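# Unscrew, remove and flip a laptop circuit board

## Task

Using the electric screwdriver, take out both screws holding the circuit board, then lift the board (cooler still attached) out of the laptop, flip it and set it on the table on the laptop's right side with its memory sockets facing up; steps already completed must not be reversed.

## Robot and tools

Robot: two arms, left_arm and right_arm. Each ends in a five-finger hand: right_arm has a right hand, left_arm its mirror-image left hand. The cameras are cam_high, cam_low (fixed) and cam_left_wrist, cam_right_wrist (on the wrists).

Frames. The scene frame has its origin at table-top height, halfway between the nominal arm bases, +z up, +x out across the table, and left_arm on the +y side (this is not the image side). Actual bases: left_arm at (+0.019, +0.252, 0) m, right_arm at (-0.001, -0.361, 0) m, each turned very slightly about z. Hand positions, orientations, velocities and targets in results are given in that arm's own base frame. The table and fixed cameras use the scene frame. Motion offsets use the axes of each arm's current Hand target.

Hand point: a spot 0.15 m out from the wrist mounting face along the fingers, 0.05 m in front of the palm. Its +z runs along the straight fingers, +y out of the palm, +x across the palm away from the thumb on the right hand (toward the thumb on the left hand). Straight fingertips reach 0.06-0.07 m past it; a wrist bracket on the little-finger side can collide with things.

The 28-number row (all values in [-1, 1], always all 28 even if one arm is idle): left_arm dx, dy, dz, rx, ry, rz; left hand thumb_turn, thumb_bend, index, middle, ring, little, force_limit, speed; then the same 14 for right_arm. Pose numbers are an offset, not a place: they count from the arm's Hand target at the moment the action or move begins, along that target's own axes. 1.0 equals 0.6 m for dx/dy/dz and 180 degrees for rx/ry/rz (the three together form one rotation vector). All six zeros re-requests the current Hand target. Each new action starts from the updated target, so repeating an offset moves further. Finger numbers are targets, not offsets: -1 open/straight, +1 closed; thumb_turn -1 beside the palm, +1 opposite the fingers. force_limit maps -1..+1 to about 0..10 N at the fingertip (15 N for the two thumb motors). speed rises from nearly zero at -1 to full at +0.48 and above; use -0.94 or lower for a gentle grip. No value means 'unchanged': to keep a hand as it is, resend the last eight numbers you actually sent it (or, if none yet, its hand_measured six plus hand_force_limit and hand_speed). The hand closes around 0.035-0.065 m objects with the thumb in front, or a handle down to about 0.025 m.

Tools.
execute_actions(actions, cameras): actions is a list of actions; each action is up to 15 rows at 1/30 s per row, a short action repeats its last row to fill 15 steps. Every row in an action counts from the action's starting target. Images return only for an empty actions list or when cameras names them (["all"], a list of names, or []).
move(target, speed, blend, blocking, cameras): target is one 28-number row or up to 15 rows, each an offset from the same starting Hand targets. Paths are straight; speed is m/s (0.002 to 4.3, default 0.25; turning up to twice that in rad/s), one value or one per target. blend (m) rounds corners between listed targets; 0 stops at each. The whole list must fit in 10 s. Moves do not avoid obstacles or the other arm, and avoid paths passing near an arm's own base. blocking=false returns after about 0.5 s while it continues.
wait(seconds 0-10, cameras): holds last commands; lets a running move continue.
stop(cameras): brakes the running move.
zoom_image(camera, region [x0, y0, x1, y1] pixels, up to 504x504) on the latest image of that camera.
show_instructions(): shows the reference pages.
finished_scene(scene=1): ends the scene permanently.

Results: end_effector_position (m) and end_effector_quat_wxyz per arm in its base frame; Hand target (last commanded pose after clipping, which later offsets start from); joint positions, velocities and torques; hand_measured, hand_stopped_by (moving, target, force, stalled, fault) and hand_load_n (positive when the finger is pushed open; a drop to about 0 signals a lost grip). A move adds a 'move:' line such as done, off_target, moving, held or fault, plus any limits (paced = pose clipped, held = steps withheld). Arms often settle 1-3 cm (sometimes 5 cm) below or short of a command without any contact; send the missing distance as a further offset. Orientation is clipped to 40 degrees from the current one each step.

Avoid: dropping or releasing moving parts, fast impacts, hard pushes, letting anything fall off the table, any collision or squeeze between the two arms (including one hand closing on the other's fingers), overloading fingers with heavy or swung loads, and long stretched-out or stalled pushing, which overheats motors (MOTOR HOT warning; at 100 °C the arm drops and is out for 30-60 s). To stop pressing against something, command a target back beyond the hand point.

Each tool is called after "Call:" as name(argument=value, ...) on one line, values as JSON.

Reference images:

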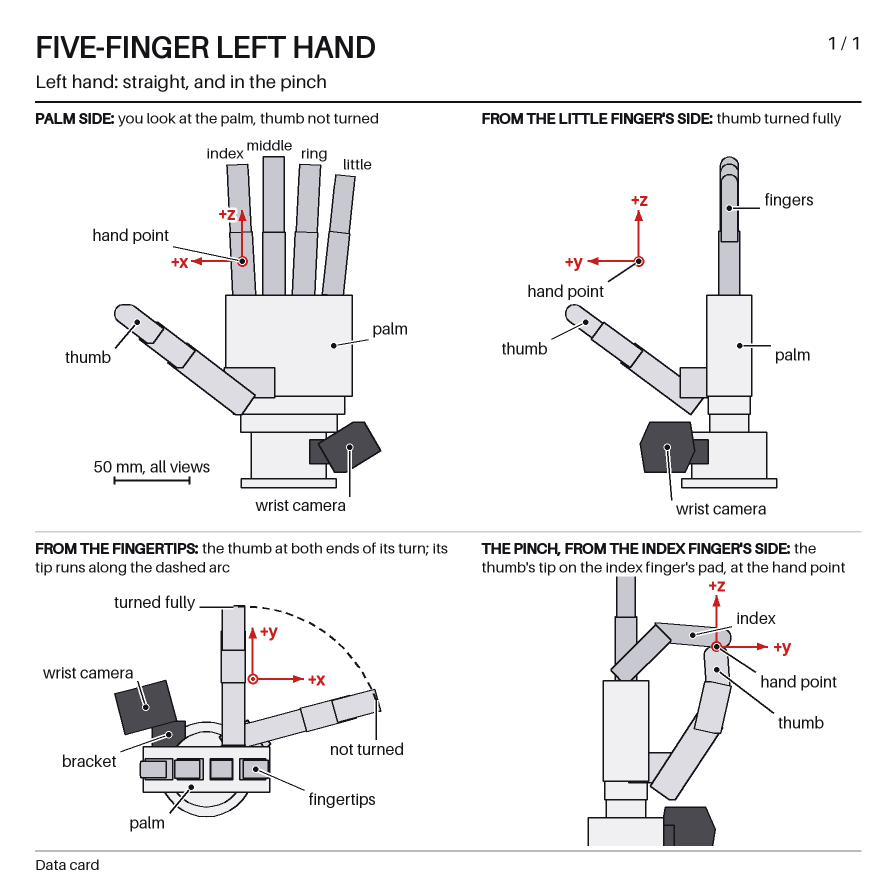

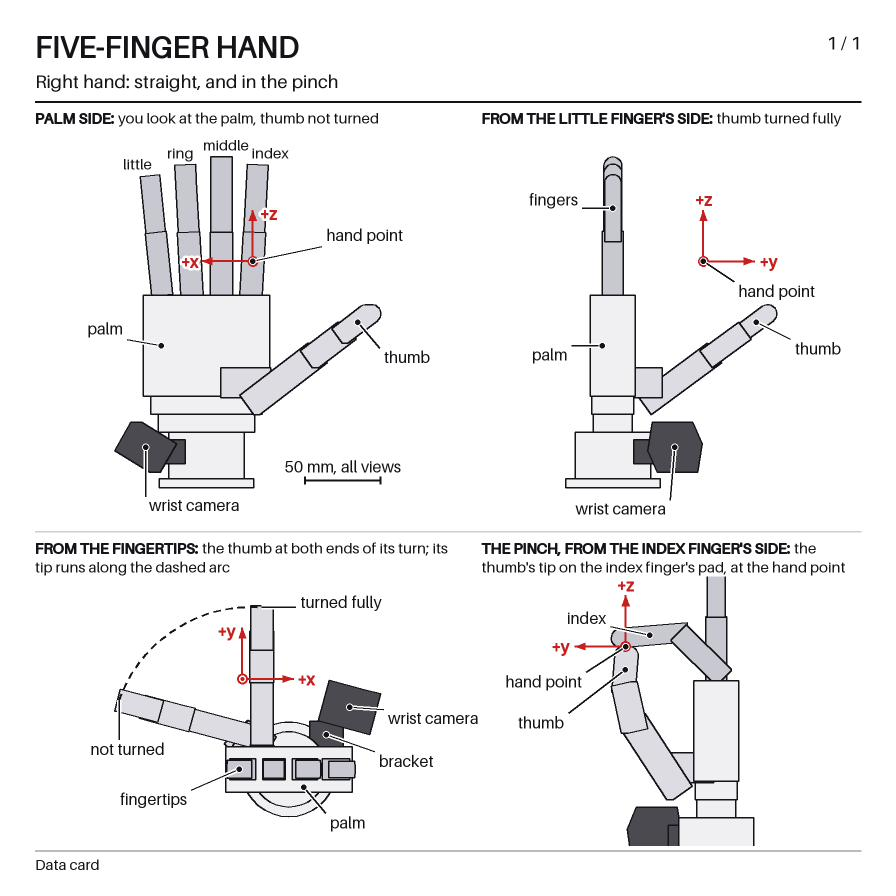

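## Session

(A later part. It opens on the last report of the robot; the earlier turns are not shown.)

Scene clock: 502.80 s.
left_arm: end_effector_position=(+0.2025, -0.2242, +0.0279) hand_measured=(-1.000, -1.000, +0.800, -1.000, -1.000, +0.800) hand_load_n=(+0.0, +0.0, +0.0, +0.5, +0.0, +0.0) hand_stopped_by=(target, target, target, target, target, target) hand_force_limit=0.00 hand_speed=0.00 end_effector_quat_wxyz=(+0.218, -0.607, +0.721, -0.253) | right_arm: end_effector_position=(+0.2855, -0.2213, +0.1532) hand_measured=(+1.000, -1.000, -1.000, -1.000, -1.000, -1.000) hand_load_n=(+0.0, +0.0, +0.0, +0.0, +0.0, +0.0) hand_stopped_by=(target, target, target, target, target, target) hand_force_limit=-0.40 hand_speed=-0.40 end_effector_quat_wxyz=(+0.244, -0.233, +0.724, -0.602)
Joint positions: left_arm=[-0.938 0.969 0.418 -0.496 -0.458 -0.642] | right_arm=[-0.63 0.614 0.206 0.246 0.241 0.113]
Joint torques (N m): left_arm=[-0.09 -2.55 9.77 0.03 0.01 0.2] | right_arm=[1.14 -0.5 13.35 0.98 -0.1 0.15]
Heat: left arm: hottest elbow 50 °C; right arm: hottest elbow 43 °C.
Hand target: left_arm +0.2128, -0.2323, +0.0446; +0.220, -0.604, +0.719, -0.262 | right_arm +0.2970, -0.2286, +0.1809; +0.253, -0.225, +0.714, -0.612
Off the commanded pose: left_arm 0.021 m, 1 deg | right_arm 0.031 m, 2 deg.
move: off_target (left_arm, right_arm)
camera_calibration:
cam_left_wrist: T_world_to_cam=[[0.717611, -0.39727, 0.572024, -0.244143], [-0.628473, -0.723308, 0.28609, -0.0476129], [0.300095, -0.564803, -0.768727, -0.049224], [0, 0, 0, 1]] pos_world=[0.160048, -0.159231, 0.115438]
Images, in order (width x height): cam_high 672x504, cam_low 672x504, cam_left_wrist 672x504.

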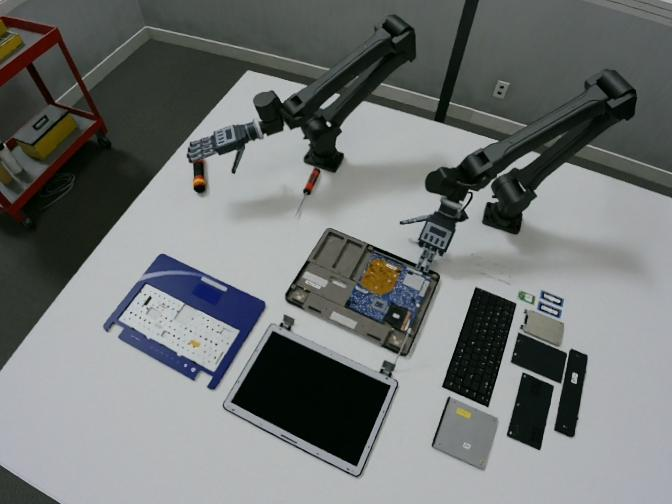

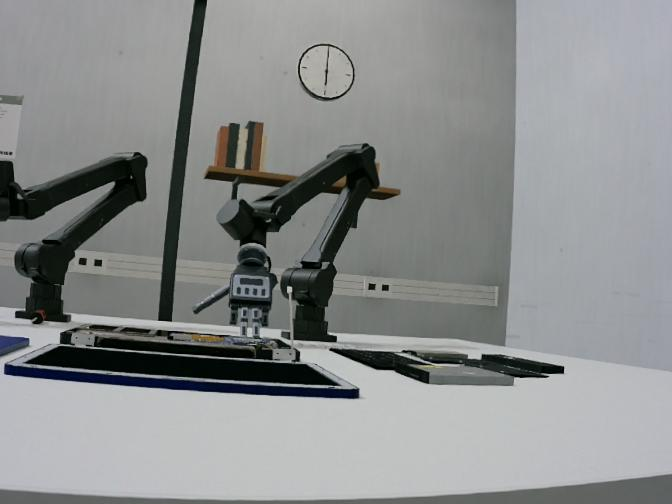

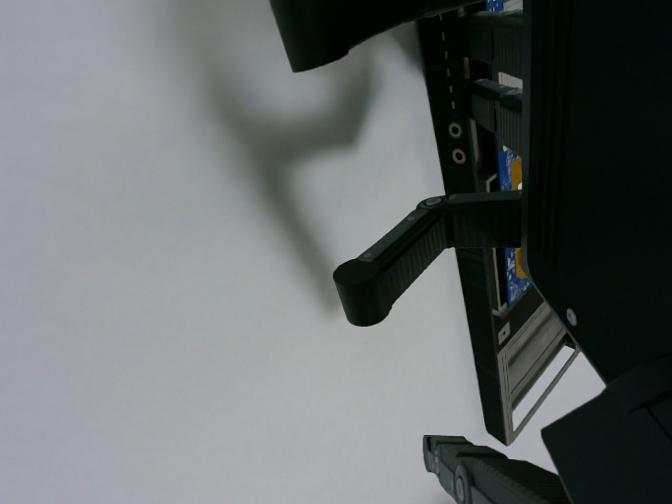

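Call:
move(target=[0.0098, -0.0142, -0.0142, 0,0,0, -1,-1,0.8,-1,-1,0.8,0,0, 0,0,0,0,0,0, 1,-1,-1,-1,-1,-1,-0.4,-0.4], speed=0.03, cameras=["cam_left_wrist", "cam_low", "cam_high"])

Call:
zoom_image(camera="cam_left_wrist", region=[380, 0, 560, 200])

Call:
zoom_image(camera="cam_high", region=[360, 230, 450, 300])

Call:
zoom_image(camera="cam_low", region=[200, 290, 310, 365])

Scene clock: 504.73 s.
left_arm: end_effector_position=(+0.2009, -0.2220, +0.0326) hand_measured=(-1.000, -1.000, +0.800, -1.000, -1.000, +0.800) hand_load_n=(+0.0, +0.0, +0.0, +0.0, +0.0, +0.0) hand_stopped_by=(target, target, target, target, target, target) hand_force_limit=0.00 hand_speed=0.00 end_effector_quat_wxyz=(+0.219, -0.607, +0.726, -0.241) | right_arm: end_effector_position=(+0.2855, -0.2213, +0.1532) hand_measured=(+1.000, -1.000, -1.000, -1.000, -1.000, -1.000) hand_load_n=(+0.0, +0.0, +0.0, -0.5, +0.0, +0.0) hand_stopped_by=(target, target, target, target, target, target) hand_force_limit=-0.40 hand_speed=-0.40 end_effector_quat_wxyz=(+0.244, -0.233, +0.724, -0.602)
Joint positions: left_arm=[-0.938 0.967 0.44 -0.546 -0.458 -0.642] | right_arm=[-0.63 0.614 0.206 0.246 0.241 0.113]
Joint torques (N m): left_arm=[-1.38 -3.02 10.59 0.25 -0.25 0.09] | right_arm=[1.08 -0.56 13.35 1.01 -0.09 0.14]
Heat: left arm: hottest elbow 50 °C; right arm: hottest elbow 43 °C.
Hand target: left_arm +0.2128, -0.2383, +0.0565; +0.220, -0.604, +0.719, -0.262 | right_arm +0.2970, -0.2286, +0.1809; +0.253, -0.225, +0.714, -0.612
Off the commanded pose: left_arm 0.031 m, 3 deg | right_arm 0.031 m, 2 deg.
move: off_target (left_arm, right_arm)
camera_calibration:
cam_left_wrist: T_world_to_cam=[[0.726447, -0.409339, 0.552011, -0.248612], [-0.624022, -0.729386, 0.280343, -0.0504141], [0.287874, -0.548122, -0.785297, -0.0372598], [0, 0, 0, 1]] pos_world=[0.15987, -0.158961, 0.12211]
Images, in order (width x height): cam_high 672x504, cam_low 672x504, cam_left_wrist 672x504.

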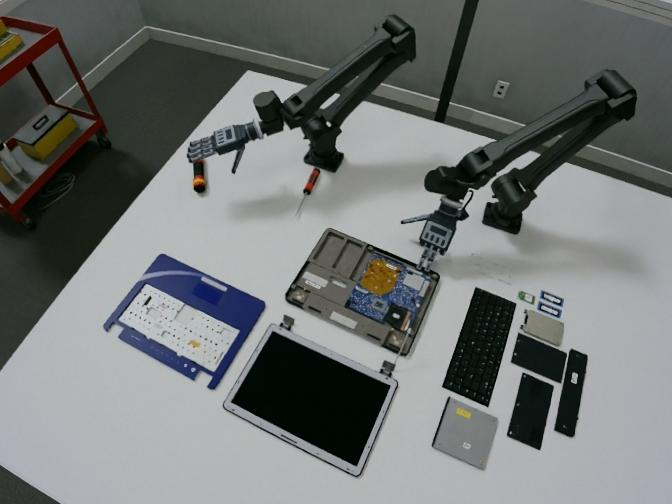

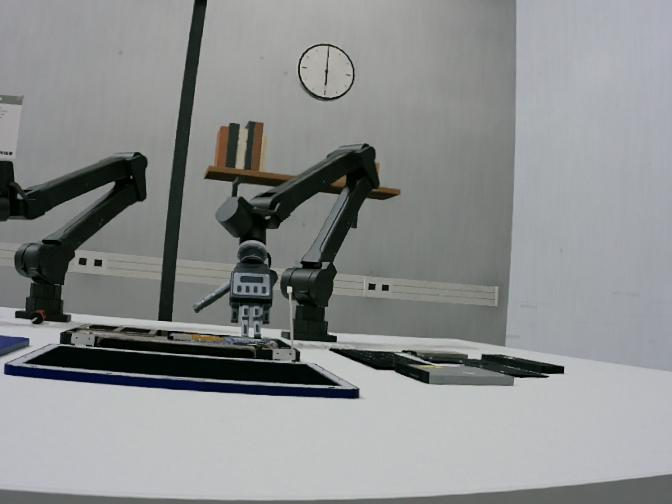

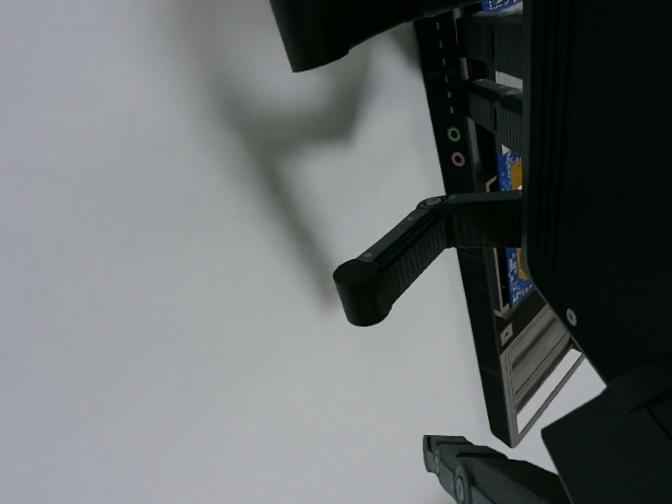

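Scaled by 2.520 from the camera's 672x504 image, which has a finer 960x720 frame.

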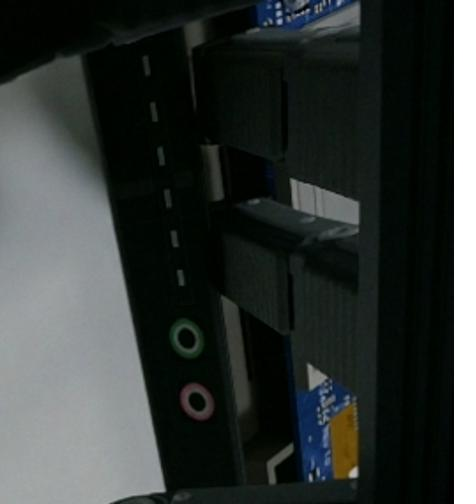

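Scaled by 5.600 from the camera's 672x504 image, which has a finer 960x720 frame.

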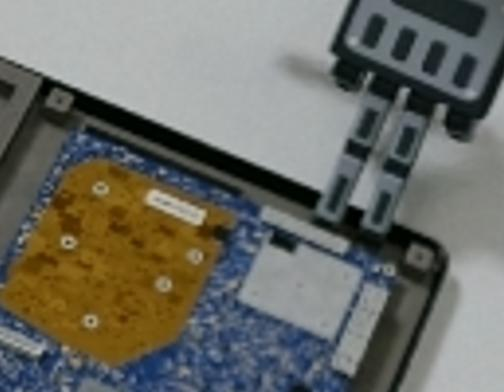

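Scaled by 4.582 from the camera's 672x504 image, which has a finer 960x720 frame.

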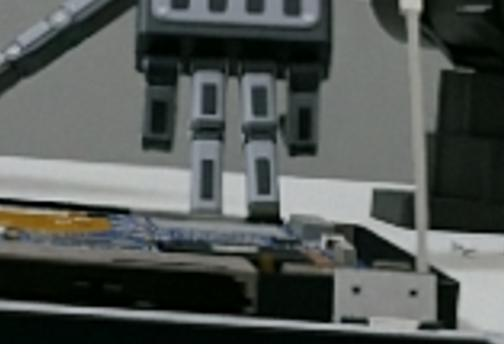

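Call:
move(target=[-0.0084, 0.0512, 0.0474, 0,0,0, -1,-1,0.8,-1,-1,0.8,0,0, 0,0,0,0,0,0, 1,-1,-1,-1,-1,-1,-0.4,-0.4], speed=0.04, cameras=["cam_left_wrist", "cam_high"])

Call:
zoom_image(camera="cam_left_wrist", region=[380, 0, 560, 200])

Call:
zoom_image(camera="cam_high", region=[400, 250, 440, 280])

Scene clock: 508.43 s.
left_arm: end_effector_position=(+0.2105, -0.2313, +0.0259) hand_measured=(-1.000, -1.000, +0.800, -1.000, -1.000, +0.800) hand_load_n=(+0.0, +0.0, +0.0, -1.0, +0.0, +0.0) hand_stopped_by=(target, target, target, target, target, target) hand_force_limit=0.00 hand_speed=0.00 end_effector_quat_wxyz=(+0.223, -0.605, +0.718, -0.264) | right_arm: end_effector_position=(+0.2855, -0.2213, +0.1532) hand_measured=(+1.000, -1.000, -1.000, -1.000, -1.000, -1.000) hand_load_n=(+0.0, +0.0, +0.0, +0.0, +0.0, +0.0) hand_stopped_by=(target, target, target, target, target, target) hand_force_limit=-0.40 hand_speed=-0.40 end_effector_quat_wxyz=(+0.244, -0.233, +0.724, -0.602)
Joint positions: left_arm=[-0.939 1 0.418 -0.441 -0.468 -0.635] | right_arm=[-0.63 0.614 0.206 0.246 0.241 0.113]
Joint torques (N m): left_arm=[-1.2 -1.08 5.79 2.11 -0.06 0.05] | right_arm=[1.14 -0.5 13.35 0.99 -0.1 0.15]
Heat: left arm: hottest elbow 50 °C; right arm: hottest elbow 43 °C.
Hand target: left_arm +0.2085, -0.2325, +0.0150; +0.220, -0.604, +0.719, -0.262 | right_arm +0.2970, -0.2286, +0.1809; +0.253, -0.225, +0.714, -0.612
Off the commanded pose: left_arm 0.011 m, 0 deg | right_arm 0.031 m, 2 deg.
move: off_target (left_arm, right_arm)
camera_calibration:
cam_left_wrist: T_world_to_cam=[[0.703877, -0.392026, 0.592345, -0.247991], [-0.635545, -0.720008, 0.278695, -0.0446787], [0.317237, -0.572629, -0.755947, -0.0629196], [0, 0, 0, 1]] pos_world=[0.16612, -0.165417, 0.111784]
Images, in order (width x height): cam_high 672x504, cam_left_wrist 672x504.

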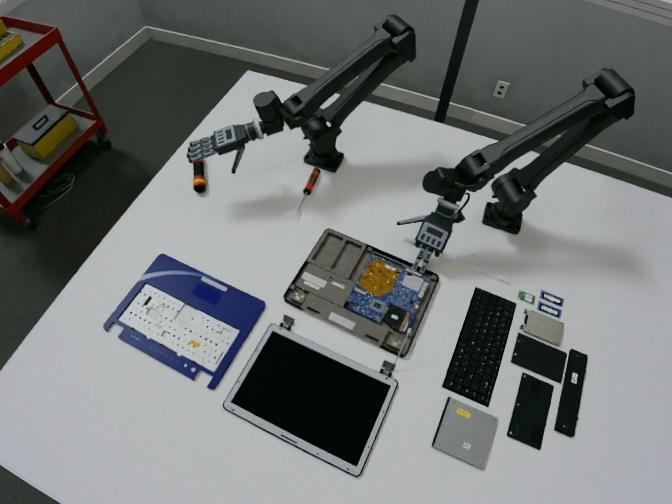

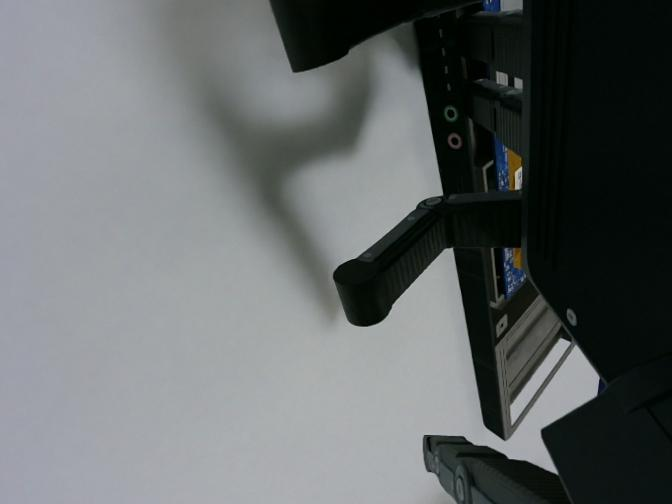

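Scaled by 2.520 from the camera's 672x504 image, which has a finer 960x720 frame.

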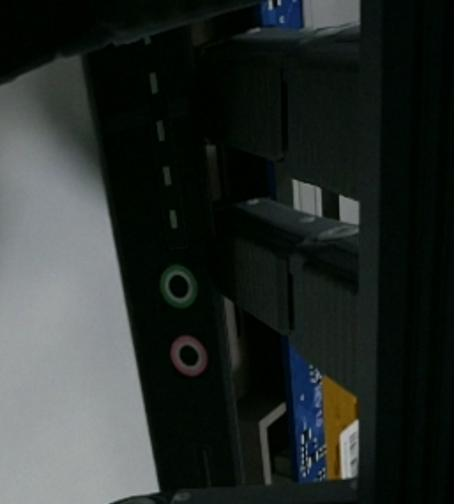

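Scaled by 12.600 from the camera's 672x504 image, which has a finer 960x720 frame.

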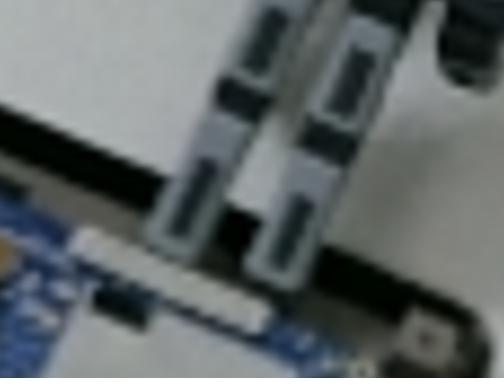

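Call:
move(target=[0.0070, -0.0353, -0.0139, 0,0,0, -1,-1,0.8,-1,-1,0.8,0,0, 0,0,0,0,0,0, 1,-1,-1,-1,-1,-1,-0.4,-0.4], speed=0.04)

Scene clock: 511.33 s.
left_arm: end_effector_position=(+0.2100, -0.2308, +0.0258) hand_measured=(-1.000, -1.000, +0.800, -1.000, -1.000, +0.800) hand_load_n=(+0.0, +0.0, +0.0, +0.0, +0.0, +0.0) hand_stopped_by=(target, target, target, target, target, target) hand_force_limit=0.00 hand_speed=0.00 end_effector_quat_wxyz=(+0.221, -0.607, +0.717, -0.262) | right_arm: end_effector_position=(+0.2855, -0.2213, +0.1532) hand_measured=(+1.000, -1.000, -1.000, -1.000, -1.000, -1.000) hand_load_n=(+0.0, +0.0, +0.0, +0.0, +0.0, +0.0) hand_stopped_by=(target, target, target, target, target, target) hand_force_limit=-0.40 hand_speed=-0.40 end_effector_quat_wxyz=(+0.244, -0.233, +0.724, -0.602)
Joint positions: left_arm=[-0.936 1 0.42 -0.447 -0.464 -0.638] | right_arm=[-0.63 0.614 0.206 0.246 0.241 0.113]
Joint torques (N m): left_arm=[0.03 -1.26 9.47 0.29 0.15 0.19] | right_arm=[1.08 -0.5 13.35 0.99 -0.1 0.15]
Heat: left arm: hottest elbow 50 °C; right arm: hottest elbow 43 °C.
Hand target: left_arm +0.2185, -0.2384, +0.0350; +0.220, -0.604, +0.719, -0.262 | right_arm +0.2970, -0.2286, +0.1809; +0.253, -0.225, +0.714, -0.612
Off the commanded pose: left_arm 0.015 m, 0 deg | right_arm 0.031 m, 2 deg.
move: off_target (left_arm, right_arm)

Call:
move(target=[0.0065, -0.0215, -0.0081, 0,0,0, -1,-1,0.8,-1,-1,0.8,0,0, 0,0,0,0,0,0, 1,-1,-1,-1,-1,-1,-0.4,-0.4], speed=0.04)

Scene clock: 512.80 s.
left_arm: end_effector_position=(+0.2096, -0.2300, +0.0288) hand_measured=(-1.000, -1.000, +0.800, -1.000, -1.000, +0.800) hand_load_n=(+0.0, +0.0, +0.0, +0.5, +0.0, +0.0) hand_stopped_by=(target, target, target, target, target, target) hand_force_limit=0.00 hand_speed=0.00 end_effector_quat_wxyz=(+0.218, -0.606, +0.723, -0.251) | right_arm: end_effector_position=(+0.2855, -0.2213, +0.1532) hand_measured=(+1.000, -1.000, -1.000, -1.000, -1.000, -1.000) hand_load_n=(+0.5, +0.0, +0.0, +0.0, +0.0, +0.0) hand_stopped_by=(target, target, target, target, target, target) hand_force_limit=-0.40 hand_speed=-0.40 end_effector_quat_wxyz=(+0.244, -0.233, +0.724, -0.602)
Joint positions: left_arm=[-0.928 1.004 0.44 -0.484 -0.451 -0.63] | right_arm=[-0.63 0.614 0.206 0.246 0.241 0.113]
Joint torques (N m): left_arm=[-0.09 -1.96 10.66 0.38 -0.01 0.16] | right_arm=[1.14 -0.5 13.34 0.98 -0.09 0.14]
Heat: left arm: hottest elbow 50 °C; right arm: hottest elbow 43 °C.
Hand target: left_arm +0.2245, -0.2434, +0.0471; +0.220, -0.604, +0.719, -0.262 | right_arm +0.2970, -0.2286, +0.1809; +0.253, -0.225, +0.714, -0.612
Off the commanded pose: left_arm 0.027 m, 1 deg | right_arm 0.031 m, 2 deg.
move: off_target (left_arm, right_arm)

Call:
move(target=[0.0035, -0.0118, -0.0044, 0,0,0, -1,-1,0.8,-1,-1,0.8,0,0, 0,0,0,0,0,0, 1,-1,-1,-1,-1,-1,-0.4,-0.4], speed=0.04, cameras=["cam_left_wrist", "cam_high", "cam_low"])

Call:
zoom_image(camera="cam_left_wrist", region=[380, 0, 560, 200])

Call:
zoom_image(camera="cam_high", region=[400, 250, 440, 280])

Call:
zoom_image(camera="cam_low", region=[225, 315, 265, 345])

Scene clock: 514.47 s.
left_arm: end_effector_position=(+0.2098, -0.2289, +0.0311) hand_measured=(-1.000, -1.000, +0.800, -1.000, -1.000, +0.800) hand_load_n=(+0.0, +0.0, +0.0, -0.5, +0.0, +0.0) hand_stopped_by=(target, target, target, target, target, target) hand_force_limit=0.00 hand_speed=0.00 end_effector_quat_wxyz=(+0.219, -0.603, +0.728, -0.244) | right_arm: end_effector_position=(+0.2855, -0.2213, +0.1532) hand_measured=(+1.000, -1.000, -1.000, -1.000, -1.000, -1.000) hand_load_n=(+0.0, +0.0, +0.0, -0.5, -0.5, +0.0) hand_stopped_by=(target, target, target, target, target, target) hand_force_limit=-0.40 hand_speed=-0.40 end_effector_quat_wxyz=(+0.244, -0.233, +0.724, -0.602)
Joint positions: left_arm=[-0.925 1.006 0.453 -0.507 -0.448 -0.618] | right_arm=[-0.63 0.614 0.206 0.246 0.241 0.113]
Joint torques (N m): left_arm=[-0.26 -2.2 11.04 0.46 -0.06 0.17] | right_arm=[1.08 -0.5 13.34 0.98 -0.1 0.15]
Heat: left arm: hottest elbow 50 °C; right arm: hottest elbow 44 °C.
Hand target: left_arm +0.2278, -0.2462, +0.0537; +0.220, -0.604, +0.719, -0.262 | right_arm +0.2970, -0.2286, +0.1809; +0.253, -0.225, +0.714, -0.612
Off the commanded pose: left_arm 0.034 m, 2 deg | right_arm 0.031 m, 2 deg.
move: off_target (left_arm, right_arm)
camera_calibration:
cam_left_wrist: T_world_to_cam=[[0.719841, -0.41568, 0.555913, -0.257308], [-0.632566, -0.722592, 0.278785, -0.0461473], [0.285813, -0.552333, -0.783096, -0.0453403], [0, 0, 0, 1]] pos_world=[0.168988, -0.165346, 0.1204]
Images, in order (width x height): cam_high 672x504, cam_low 672x504, cam_left_wrist 672x504.

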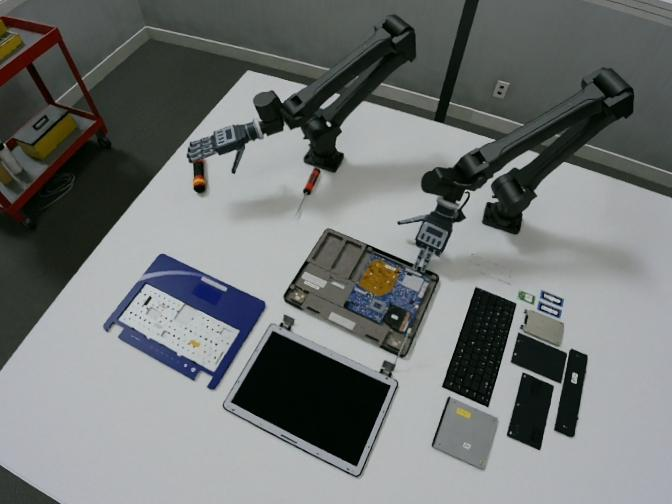

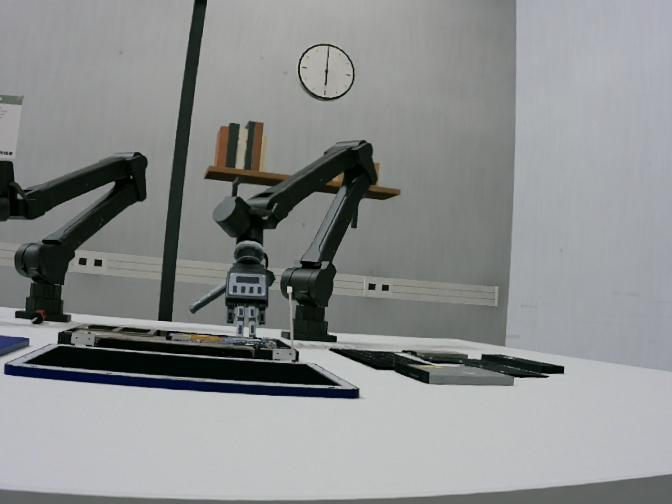

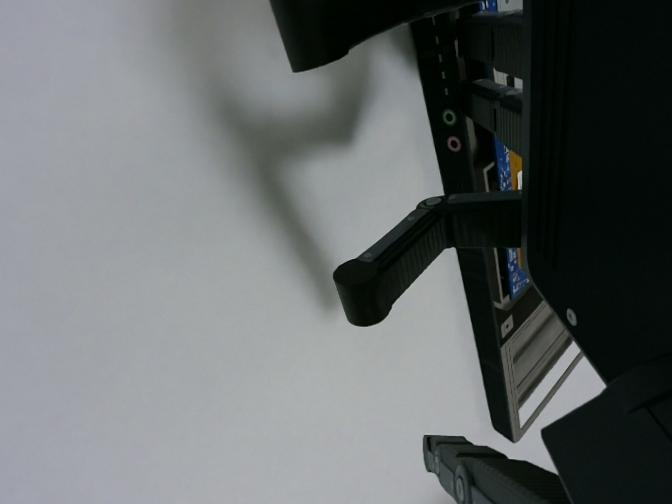

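Scaled by 2.520 from the camera's 672x504 image, which has a finer 960x720 frame.

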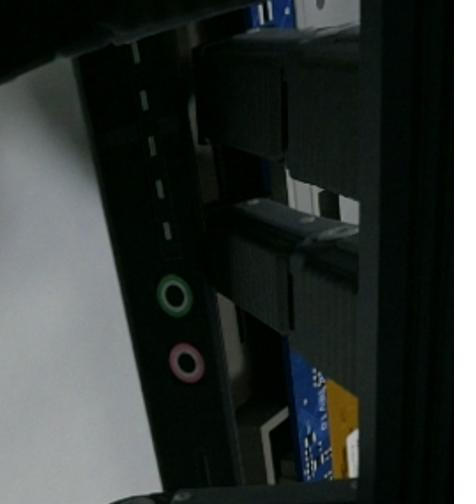

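Scaled by 12.600 from the camera's 672x504 image, which has a finer 960x720 frame.

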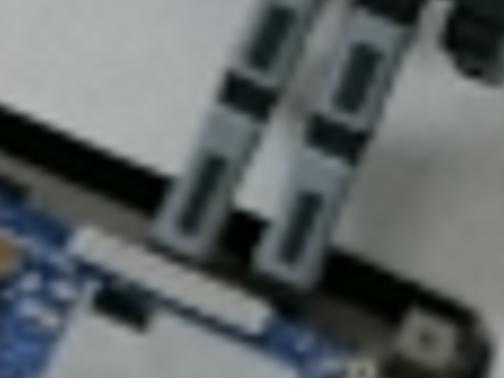

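Scaled by 12.600 from the camera's 672x504 image, which has a finer 960x720 frame.

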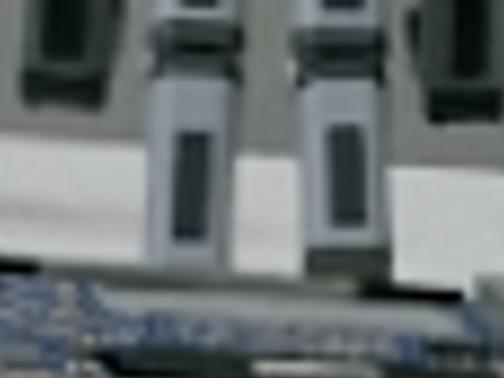

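Call:
move(target=[-0.0204, 0.0577, 0.0216, 0,0,0, -1,-1,0.8,-1,-1,0.8,0,0, 0,0,0,0,0,0, 1,-1,-1,-1,-1,-1,-0.4,-0.4], speed=0.04, cameras=["cam_left_wrist", "cam_high"])

Call:
zoom_image(camera="cam_left_wrist", region=[380, 0, 560, 200])

Call:
zoom_image(camera="cam_high", region=[400, 250, 440, 280])

Scene clock: 518.17 s.
left_arm: end_effector_position=(+0.2117, -0.2306, +0.0271) hand_measured=(-1.000, -1.000, +0.800, -1.000, -1.000, +0.800) hand_load_n=(+0.0, +0.0, +0.0, -1.0, +0.0, +0.0) hand_stopped_by=(target, target, target, target, target, target) hand_force_limit=0.00 hand_speed=0.00 end_effector_quat_wxyz=(+0.219, -0.605, +0.722, -0.257) | right_arm: end_effector_position=(+0.2855, -0.2213, +0.1532) hand_measured=(+1.000, -1.000, -1.000, -1.000, -1.000, -1.000) hand_load_n=(+0.5, +0.5, +0.0, +0.0, +0.0, +0.0) hand_stopped_by=(target, target, target, target, target, target) hand_force_limit=-0.40 hand_speed=-0.40 end_effector_quat_wxyz=(+0.244, -0.233, +0.724, -0.602)
Joint positions: left_arm=[-0.925 1.006 0.431 -0.457 -0.451 -0.622] | right_arm=[-0.63 0.614 0.206 0.246 0.241 0.113]
Joint torques (N m): left_arm=[-0.79 -2.43 5.82 2.09 -0.16 0.03] | right_arm=[1.14 -0.5 13.35 0.99 -0.1 0.14]
Heat: left arm: hottest elbow 50 °C; right arm: hottest elbow 44 °C.
Hand target: left_arm +0.2120, -0.2310, +0.0214; +0.220, -0.604, +0.719, -0.262 | right_arm +0.2970, -0.2286, +0.1809; +0.253, -0.225, +0.714, -0.612
Off the commanded pose: left_arm 0.006 m, 1 deg | right_arm 0.031 m, 2 deg.
move: off_target (right_arm)
camera_calibration:
cam_left_wrist: T_world_to_cam=[[0.711769, -0.399099, 0.578018, -0.252216], [-0.633907, -0.719441, 0.283843, -0.044189], [0.302569, -0.56844, -0.765067, -0.0576503], [0, 0, 0, 1]] pos_world=[0.168951, -0.165222, 0.114222]
Images, in order (width x height): cam_high 672x504, cam_left_wrist 672x504.

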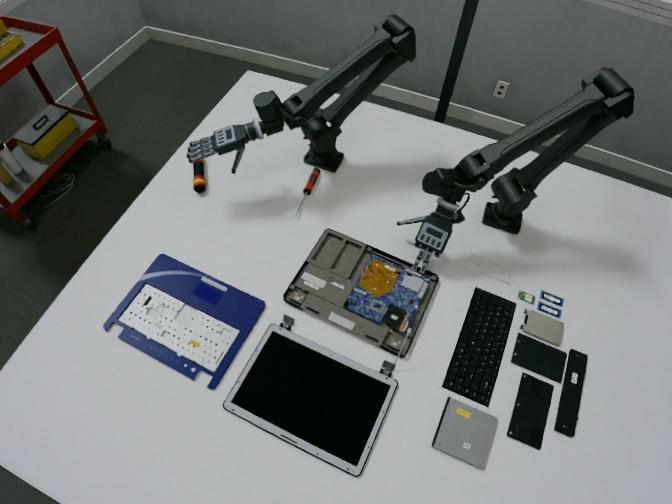

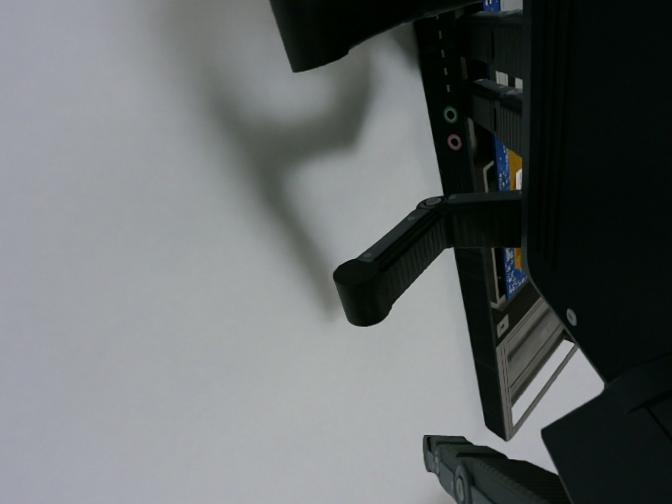

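Scaled by 2.520 from the camera's 672x504 image, which has a finer 960x720 frame.

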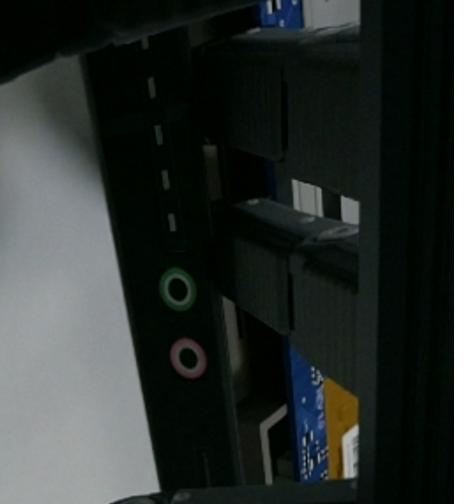

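Scaled by 12.600 from the camera's 672x504 image, which has a finer 960x720 frame.

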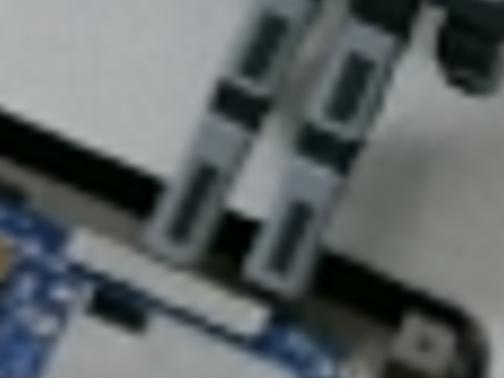

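Call:
move(target=[-0.0029, -0.0136, 0.0093, 0,0,0, -1,-1,0.8,-1,-1,0.8,0,0, 0,0,0,0,0,0, 1,-1,-1,-1,-1,-1,-0.4,-0.4], speed=0.03, cameras=["cam_left_wrist", "cam_high"])

Call:
zoom_image(camera="cam_left_wrist", region=[380, 0, 560, 200])

Call:
zoom_image(camera="cam_high", region=[400, 250, 440, 280])

Scene clock: 520.80 s.
left_arm: end_effector_position=(+0.2160, -0.2313, +0.0275) hand_measured=(-1.000, -1.000, +0.800, -1.000, -1.000, +0.800) hand_load_n=(+0.0, +0.0, +0.0, -1.5, +0.0, +0.0) hand_stopped_by=(target, target, target, target, target, target) hand_force_limit=0.00 hand_speed=0.00 end_effector_quat_wxyz=(+0.217, -0.603, +0.722, -0.261) | right_arm: end_effector_position=(+0.2855, -0.2213, +0.1532) hand_measured=(+1.000, -1.000, -1.000, -1.000, -1.000, -1.000) hand_load_n=(+0.0, +0.0, +0.0, +0.0, +0.0, +0.0) hand_stopped_by=(target, target, target, target, target, target) hand_force_limit=-0.40 hand_speed=-0.40 end_effector_quat_wxyz=(+0.244, -0.233, +0.724, -0.602)
Joint positions: left_arm=[-0.909 1.01 0.431 -0.438 -0.439 -0.602] | right_arm=[-0.63 0.614 0.206 0.246 0.241 0.113]
Joint torques (N m): left_arm=[0.15 -1.67 6.61 2.1 0.01 0.16] | right_arm=[1.08 -0.56 13.35 0.96 -0.1 0.15]
Heat: left arm: hottest elbow 50 °C; right arm: hottest elbow 44 °C.
Hand target: left_arm +0.2220, -0.2310, +0.0225; +0.220, -0.604, +0.719, -0.262 | right_arm +0.2970, -0.2286, +0.1809; +0.253, -0.225, +0.714, -0.612
Off the commanded pose: left_arm 0.008 m, 1 deg | right_arm 0.031 m, 2 deg.
move: off_target (right_arm)
camera_calibration:
cam_left_wrist: T_world_to_cam=[[0.707362, -0.399719, 0.582979, -0.255086], [-0.639223, -0.71378, 0.286203, -0.03966], [0.301717, -0.575102, -0.76041, -0.0605706], [0, 0, 0, 1]] pos_world=[0.173362, -0.165106, 0.114002]
Images, in order (width x height): cam_high 672x504, cam_left_wrist 672x504.

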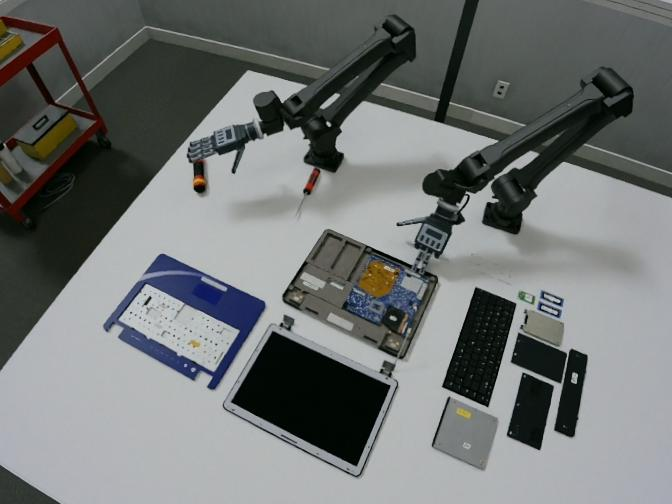

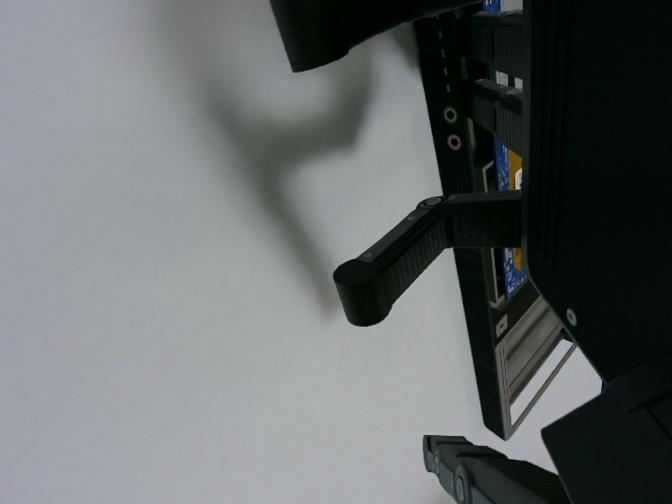

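Scaled by 2.520 from the camera's 672x504 image, which has a finer 960x720 frame.

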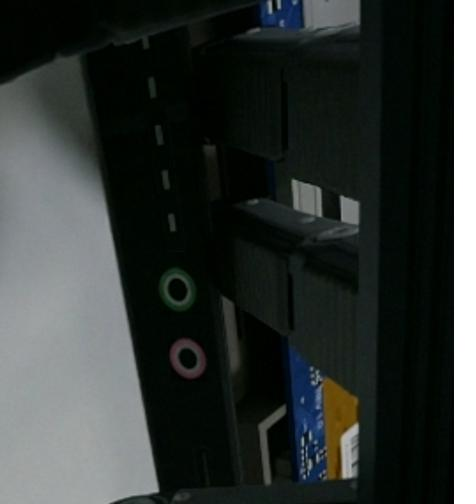

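Scaled by 12.600 from the camera's 672x504 image, which has a finer 960x720 frame.

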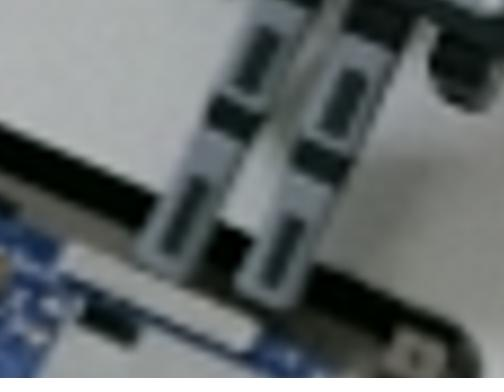

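Call:
move(target=[[0, -0.0857, -0.1021, 0,0,0, -1,-1,0.8,-1,-1,0.8,0,0, 0,0,0,0,0,0, 1,-1,-1,-1,-1,-1,-0.4,-0.4],[-0.0032, -0.0830, -0.0989, -0.0989,0.0397,-0.0369, -1,-1,0.8,-1,-1,0.8,0,0, 0,0,0,0,0,0, 1,-1,-1,-1,-1,-1,-0.4,-0.4],[-0.0032, -0.0616, -0.0734, -0.0989,0.0397,-0.0369, -1,-1,0.8,-1,-1,0.8,0,0, 0,0,0,0,0,0, 1,-1,-1,-1,-1,-1,-0.4,-0.4]], speed=0.1, cameras=["cam_left_wrist", "cam_high"])

Call:
zoom_image(camera="cam_left_wrist", region=[380, 0, 560, 200])

Call:
zoom_image(camera="cam_high", region=[360, 230, 450, 300])

Scene clock: 534.50 s.
left_arm: end_effector_position=(+0.2094, -0.2221, +0.0733) hand_measured=(-1.000, -1.000, +0.800, -1.000, -1.000, +0.800) hand_load_n=(+0.0, +0.0, +0.0, +0.0, +0.0, +0.0) hand_stopped_by=(target, target, target, target, target, target) hand_force_limit=0.00 hand_speed=0.00 end_effector_quat_wxyz=(+0.061, -0.655, +0.731, -0.182) | right_arm: end_effector_position=(+0.2855, -0.2213, +0.1532) hand_measured=(+1.000, -1.000, -1.000, -1.000, -1.000, -1.000) hand_load_n=(+0.0, +0.0, +0.0, +0.0, +0.0, +0.0) hand_stopped_by=(target, target, target, target, target, target) hand_force_limit=-0.40 hand_speed=-0.40 end_effector_quat_wxyz=(+0.244, -0.233, +0.724, -0.602)
Joint positions: left_arm=[-0.66 1.024 0.617 -0.781 -0.054 -0.539] | right_arm=[-0.63 0.614 0.206 0.246 0.241 0.113]
Joint torques (N m): left_arm=[-0.15 -2.78 8.77 1.36 0.19 0.16] | right_arm=[1.14 -0.5 13.35 0.99 -0.09 0.15]
Heat: left arm: hottest elbow 50 °C; right arm: hottest elbow 44 °C.
Hand target: left_arm +0.2223, -0.2290, +0.0800; +0.064, -0.654, +0.727, -0.197 | right_arm +0.2970, -0.2286, +0.1809; +0.253, -0.225, +0.714, -0.612
Off the commanded pose: left_arm 0.016 m, 2 deg | right_arm 0.031 m, 2 deg.
move: off_target (left_arm, right_arm)
camera_calibration:
cam_left_wrist: T_world_to_cam=[[0.878028, -0.34224, 0.334573, -0.278203], [-0.476913, -0.684442, 0.551447, -0.0973097], [0.0402684, -0.643748, -0.764177, 0.0213113], [0, 0, 0, 1]] pos_world=[0.197003, -0.148096, 0.163026]
Images, in order (width x height): cam_high 672x504, cam_left_wrist 672x504.

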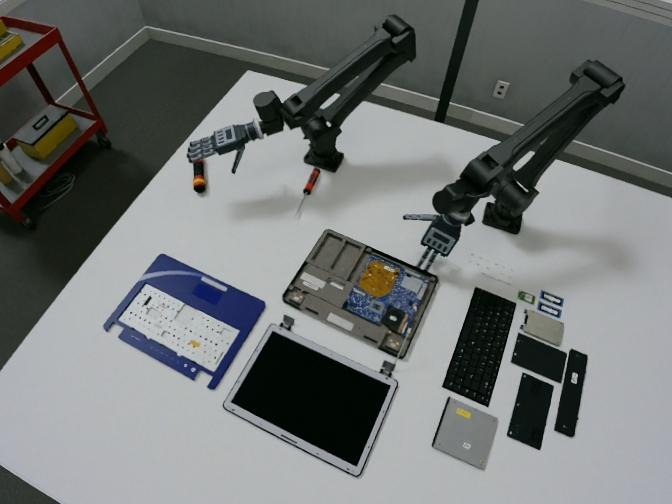

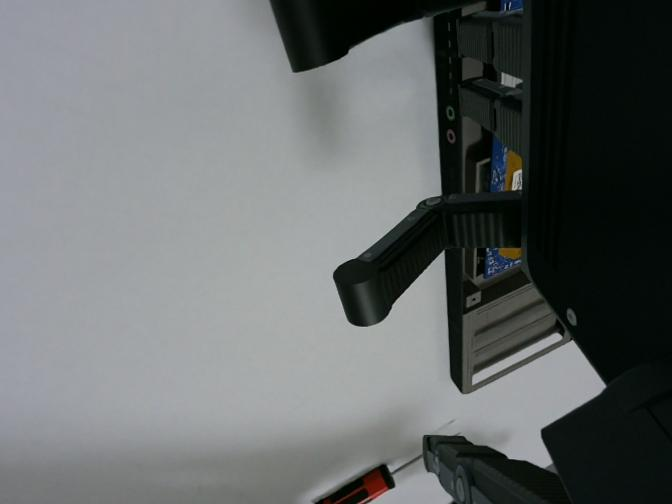

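Scaled by 2.520 from the camera's 672x504 image, which has a finer 960x720 frame.

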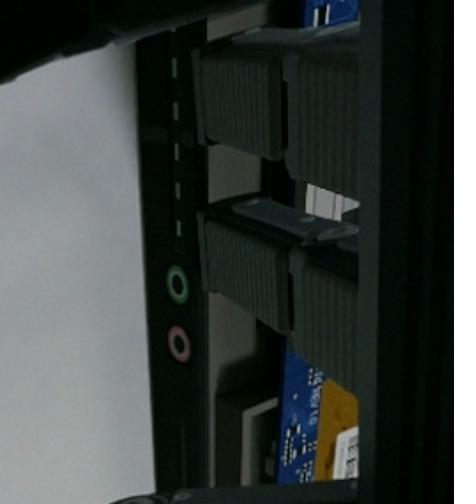

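Scaled by 5.600 from the camera's 672x504 image, which has a finer 960x720 frame.

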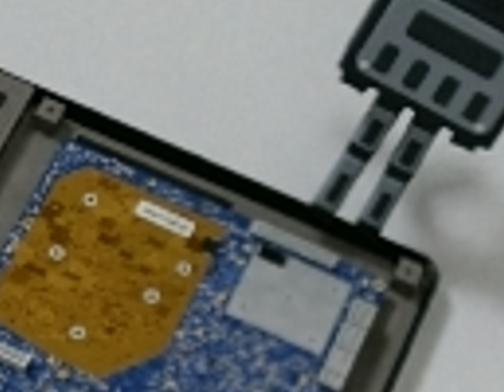

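Call:
move(target=[0.0029, 0.0527, 0.0283, 0.0839,-0.0006,0.0143, -1,-1,0.8,-1,-1,0.8,0,0, 0,0,0,0,0,0, 1,-1,-1,-1,-1,-1,-0.4,-0.4], speed=0.08, cameras=["cam_left_wrist"])

Call:
zoom_image(camera="cam_left_wrist", region=[380, 0, 560, 200])

Scene clock: 541.80 s.
left_arm: end_effector_position=(+0.1988, -0.2299, +0.0540) hand_measured=(-1.000, -1.000, +0.800, -1.000, -1.000, +0.800) hand_load_n=(+0.0, +0.0, +0.0, +0.0, +0.0, +0.5) hand_stopped_by=(target, target, target, target, target, target) hand_force_limit=0.00 hand_speed=0.00 end_effector_quat_wxyz=(+0.153, -0.621, +0.716, -0.279) | right_arm: end_effector_position=(+0.2855, -0.2213, +0.1532) hand_measured=(+1.000, -1.000, -1.000, -1.000, -1.000, -1.000) hand_load_n=(+0.0, +0.0, +0.0, +0.0, +0.0, +0.0) hand_stopped_by=(target, target, target, target, target, target) hand_force_limit=-0.40 hand_speed=-0.40 end_effector_quat_wxyz=(+0.244, -0.233, +0.724, -0.602)
Joint positions: left_arm=[-0.851 0.873 0.435 -0.546 -0.292 -0.621] | right_arm=[-0.63 0.614 0.206 0.246 0.241 0.113]
Joint torques (N m): left_arm=[-1.67 -2.2 6.49 1.8 -0.24 -0.06] | right_arm=[1.03 -0.56 13.35 0.99 -0.09 0.15]
Heat: left arm: hottest elbow 50 °C; right arm: hottest elbow 44 °C.
Hand target: left_arm +0.1988, -0.2321, +0.0530; +0.154, -0.624, +0.710, -0.289 | right_arm +0.2970, -0.2286, +0.1809; +0.253, -0.225, +0.714, -0.612
Off the commanded pose: left_arm 0.002 m, 1 deg | right_arm 0.031 m, 2 deg.
move: off_target (right_arm)
camera_calibration:
cam_left_wrist: T_world_to_cam=[[0.749967, -0.338615, 0.568234, -0.251511], [-0.616429, -0.669357, 0.414701, -0.0584661], [0.239927, -0.661288, -0.710727, -0.0445495], [0, 0, 0, 1]] pos_world=[0.163273, -0.15376, 0.1355]
Images, in order (width x height): cam_left_wrist 672x504.

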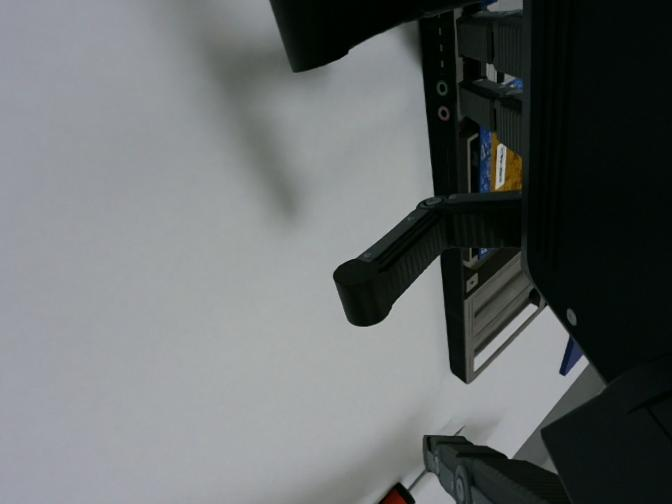

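Scaled by 2.520 from the camera's 672x504 image, which has a finer 960x720 frame.

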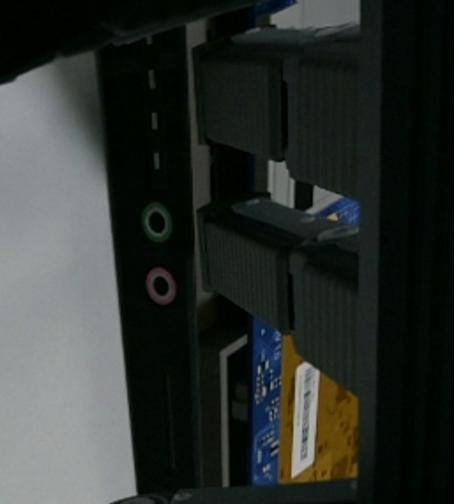

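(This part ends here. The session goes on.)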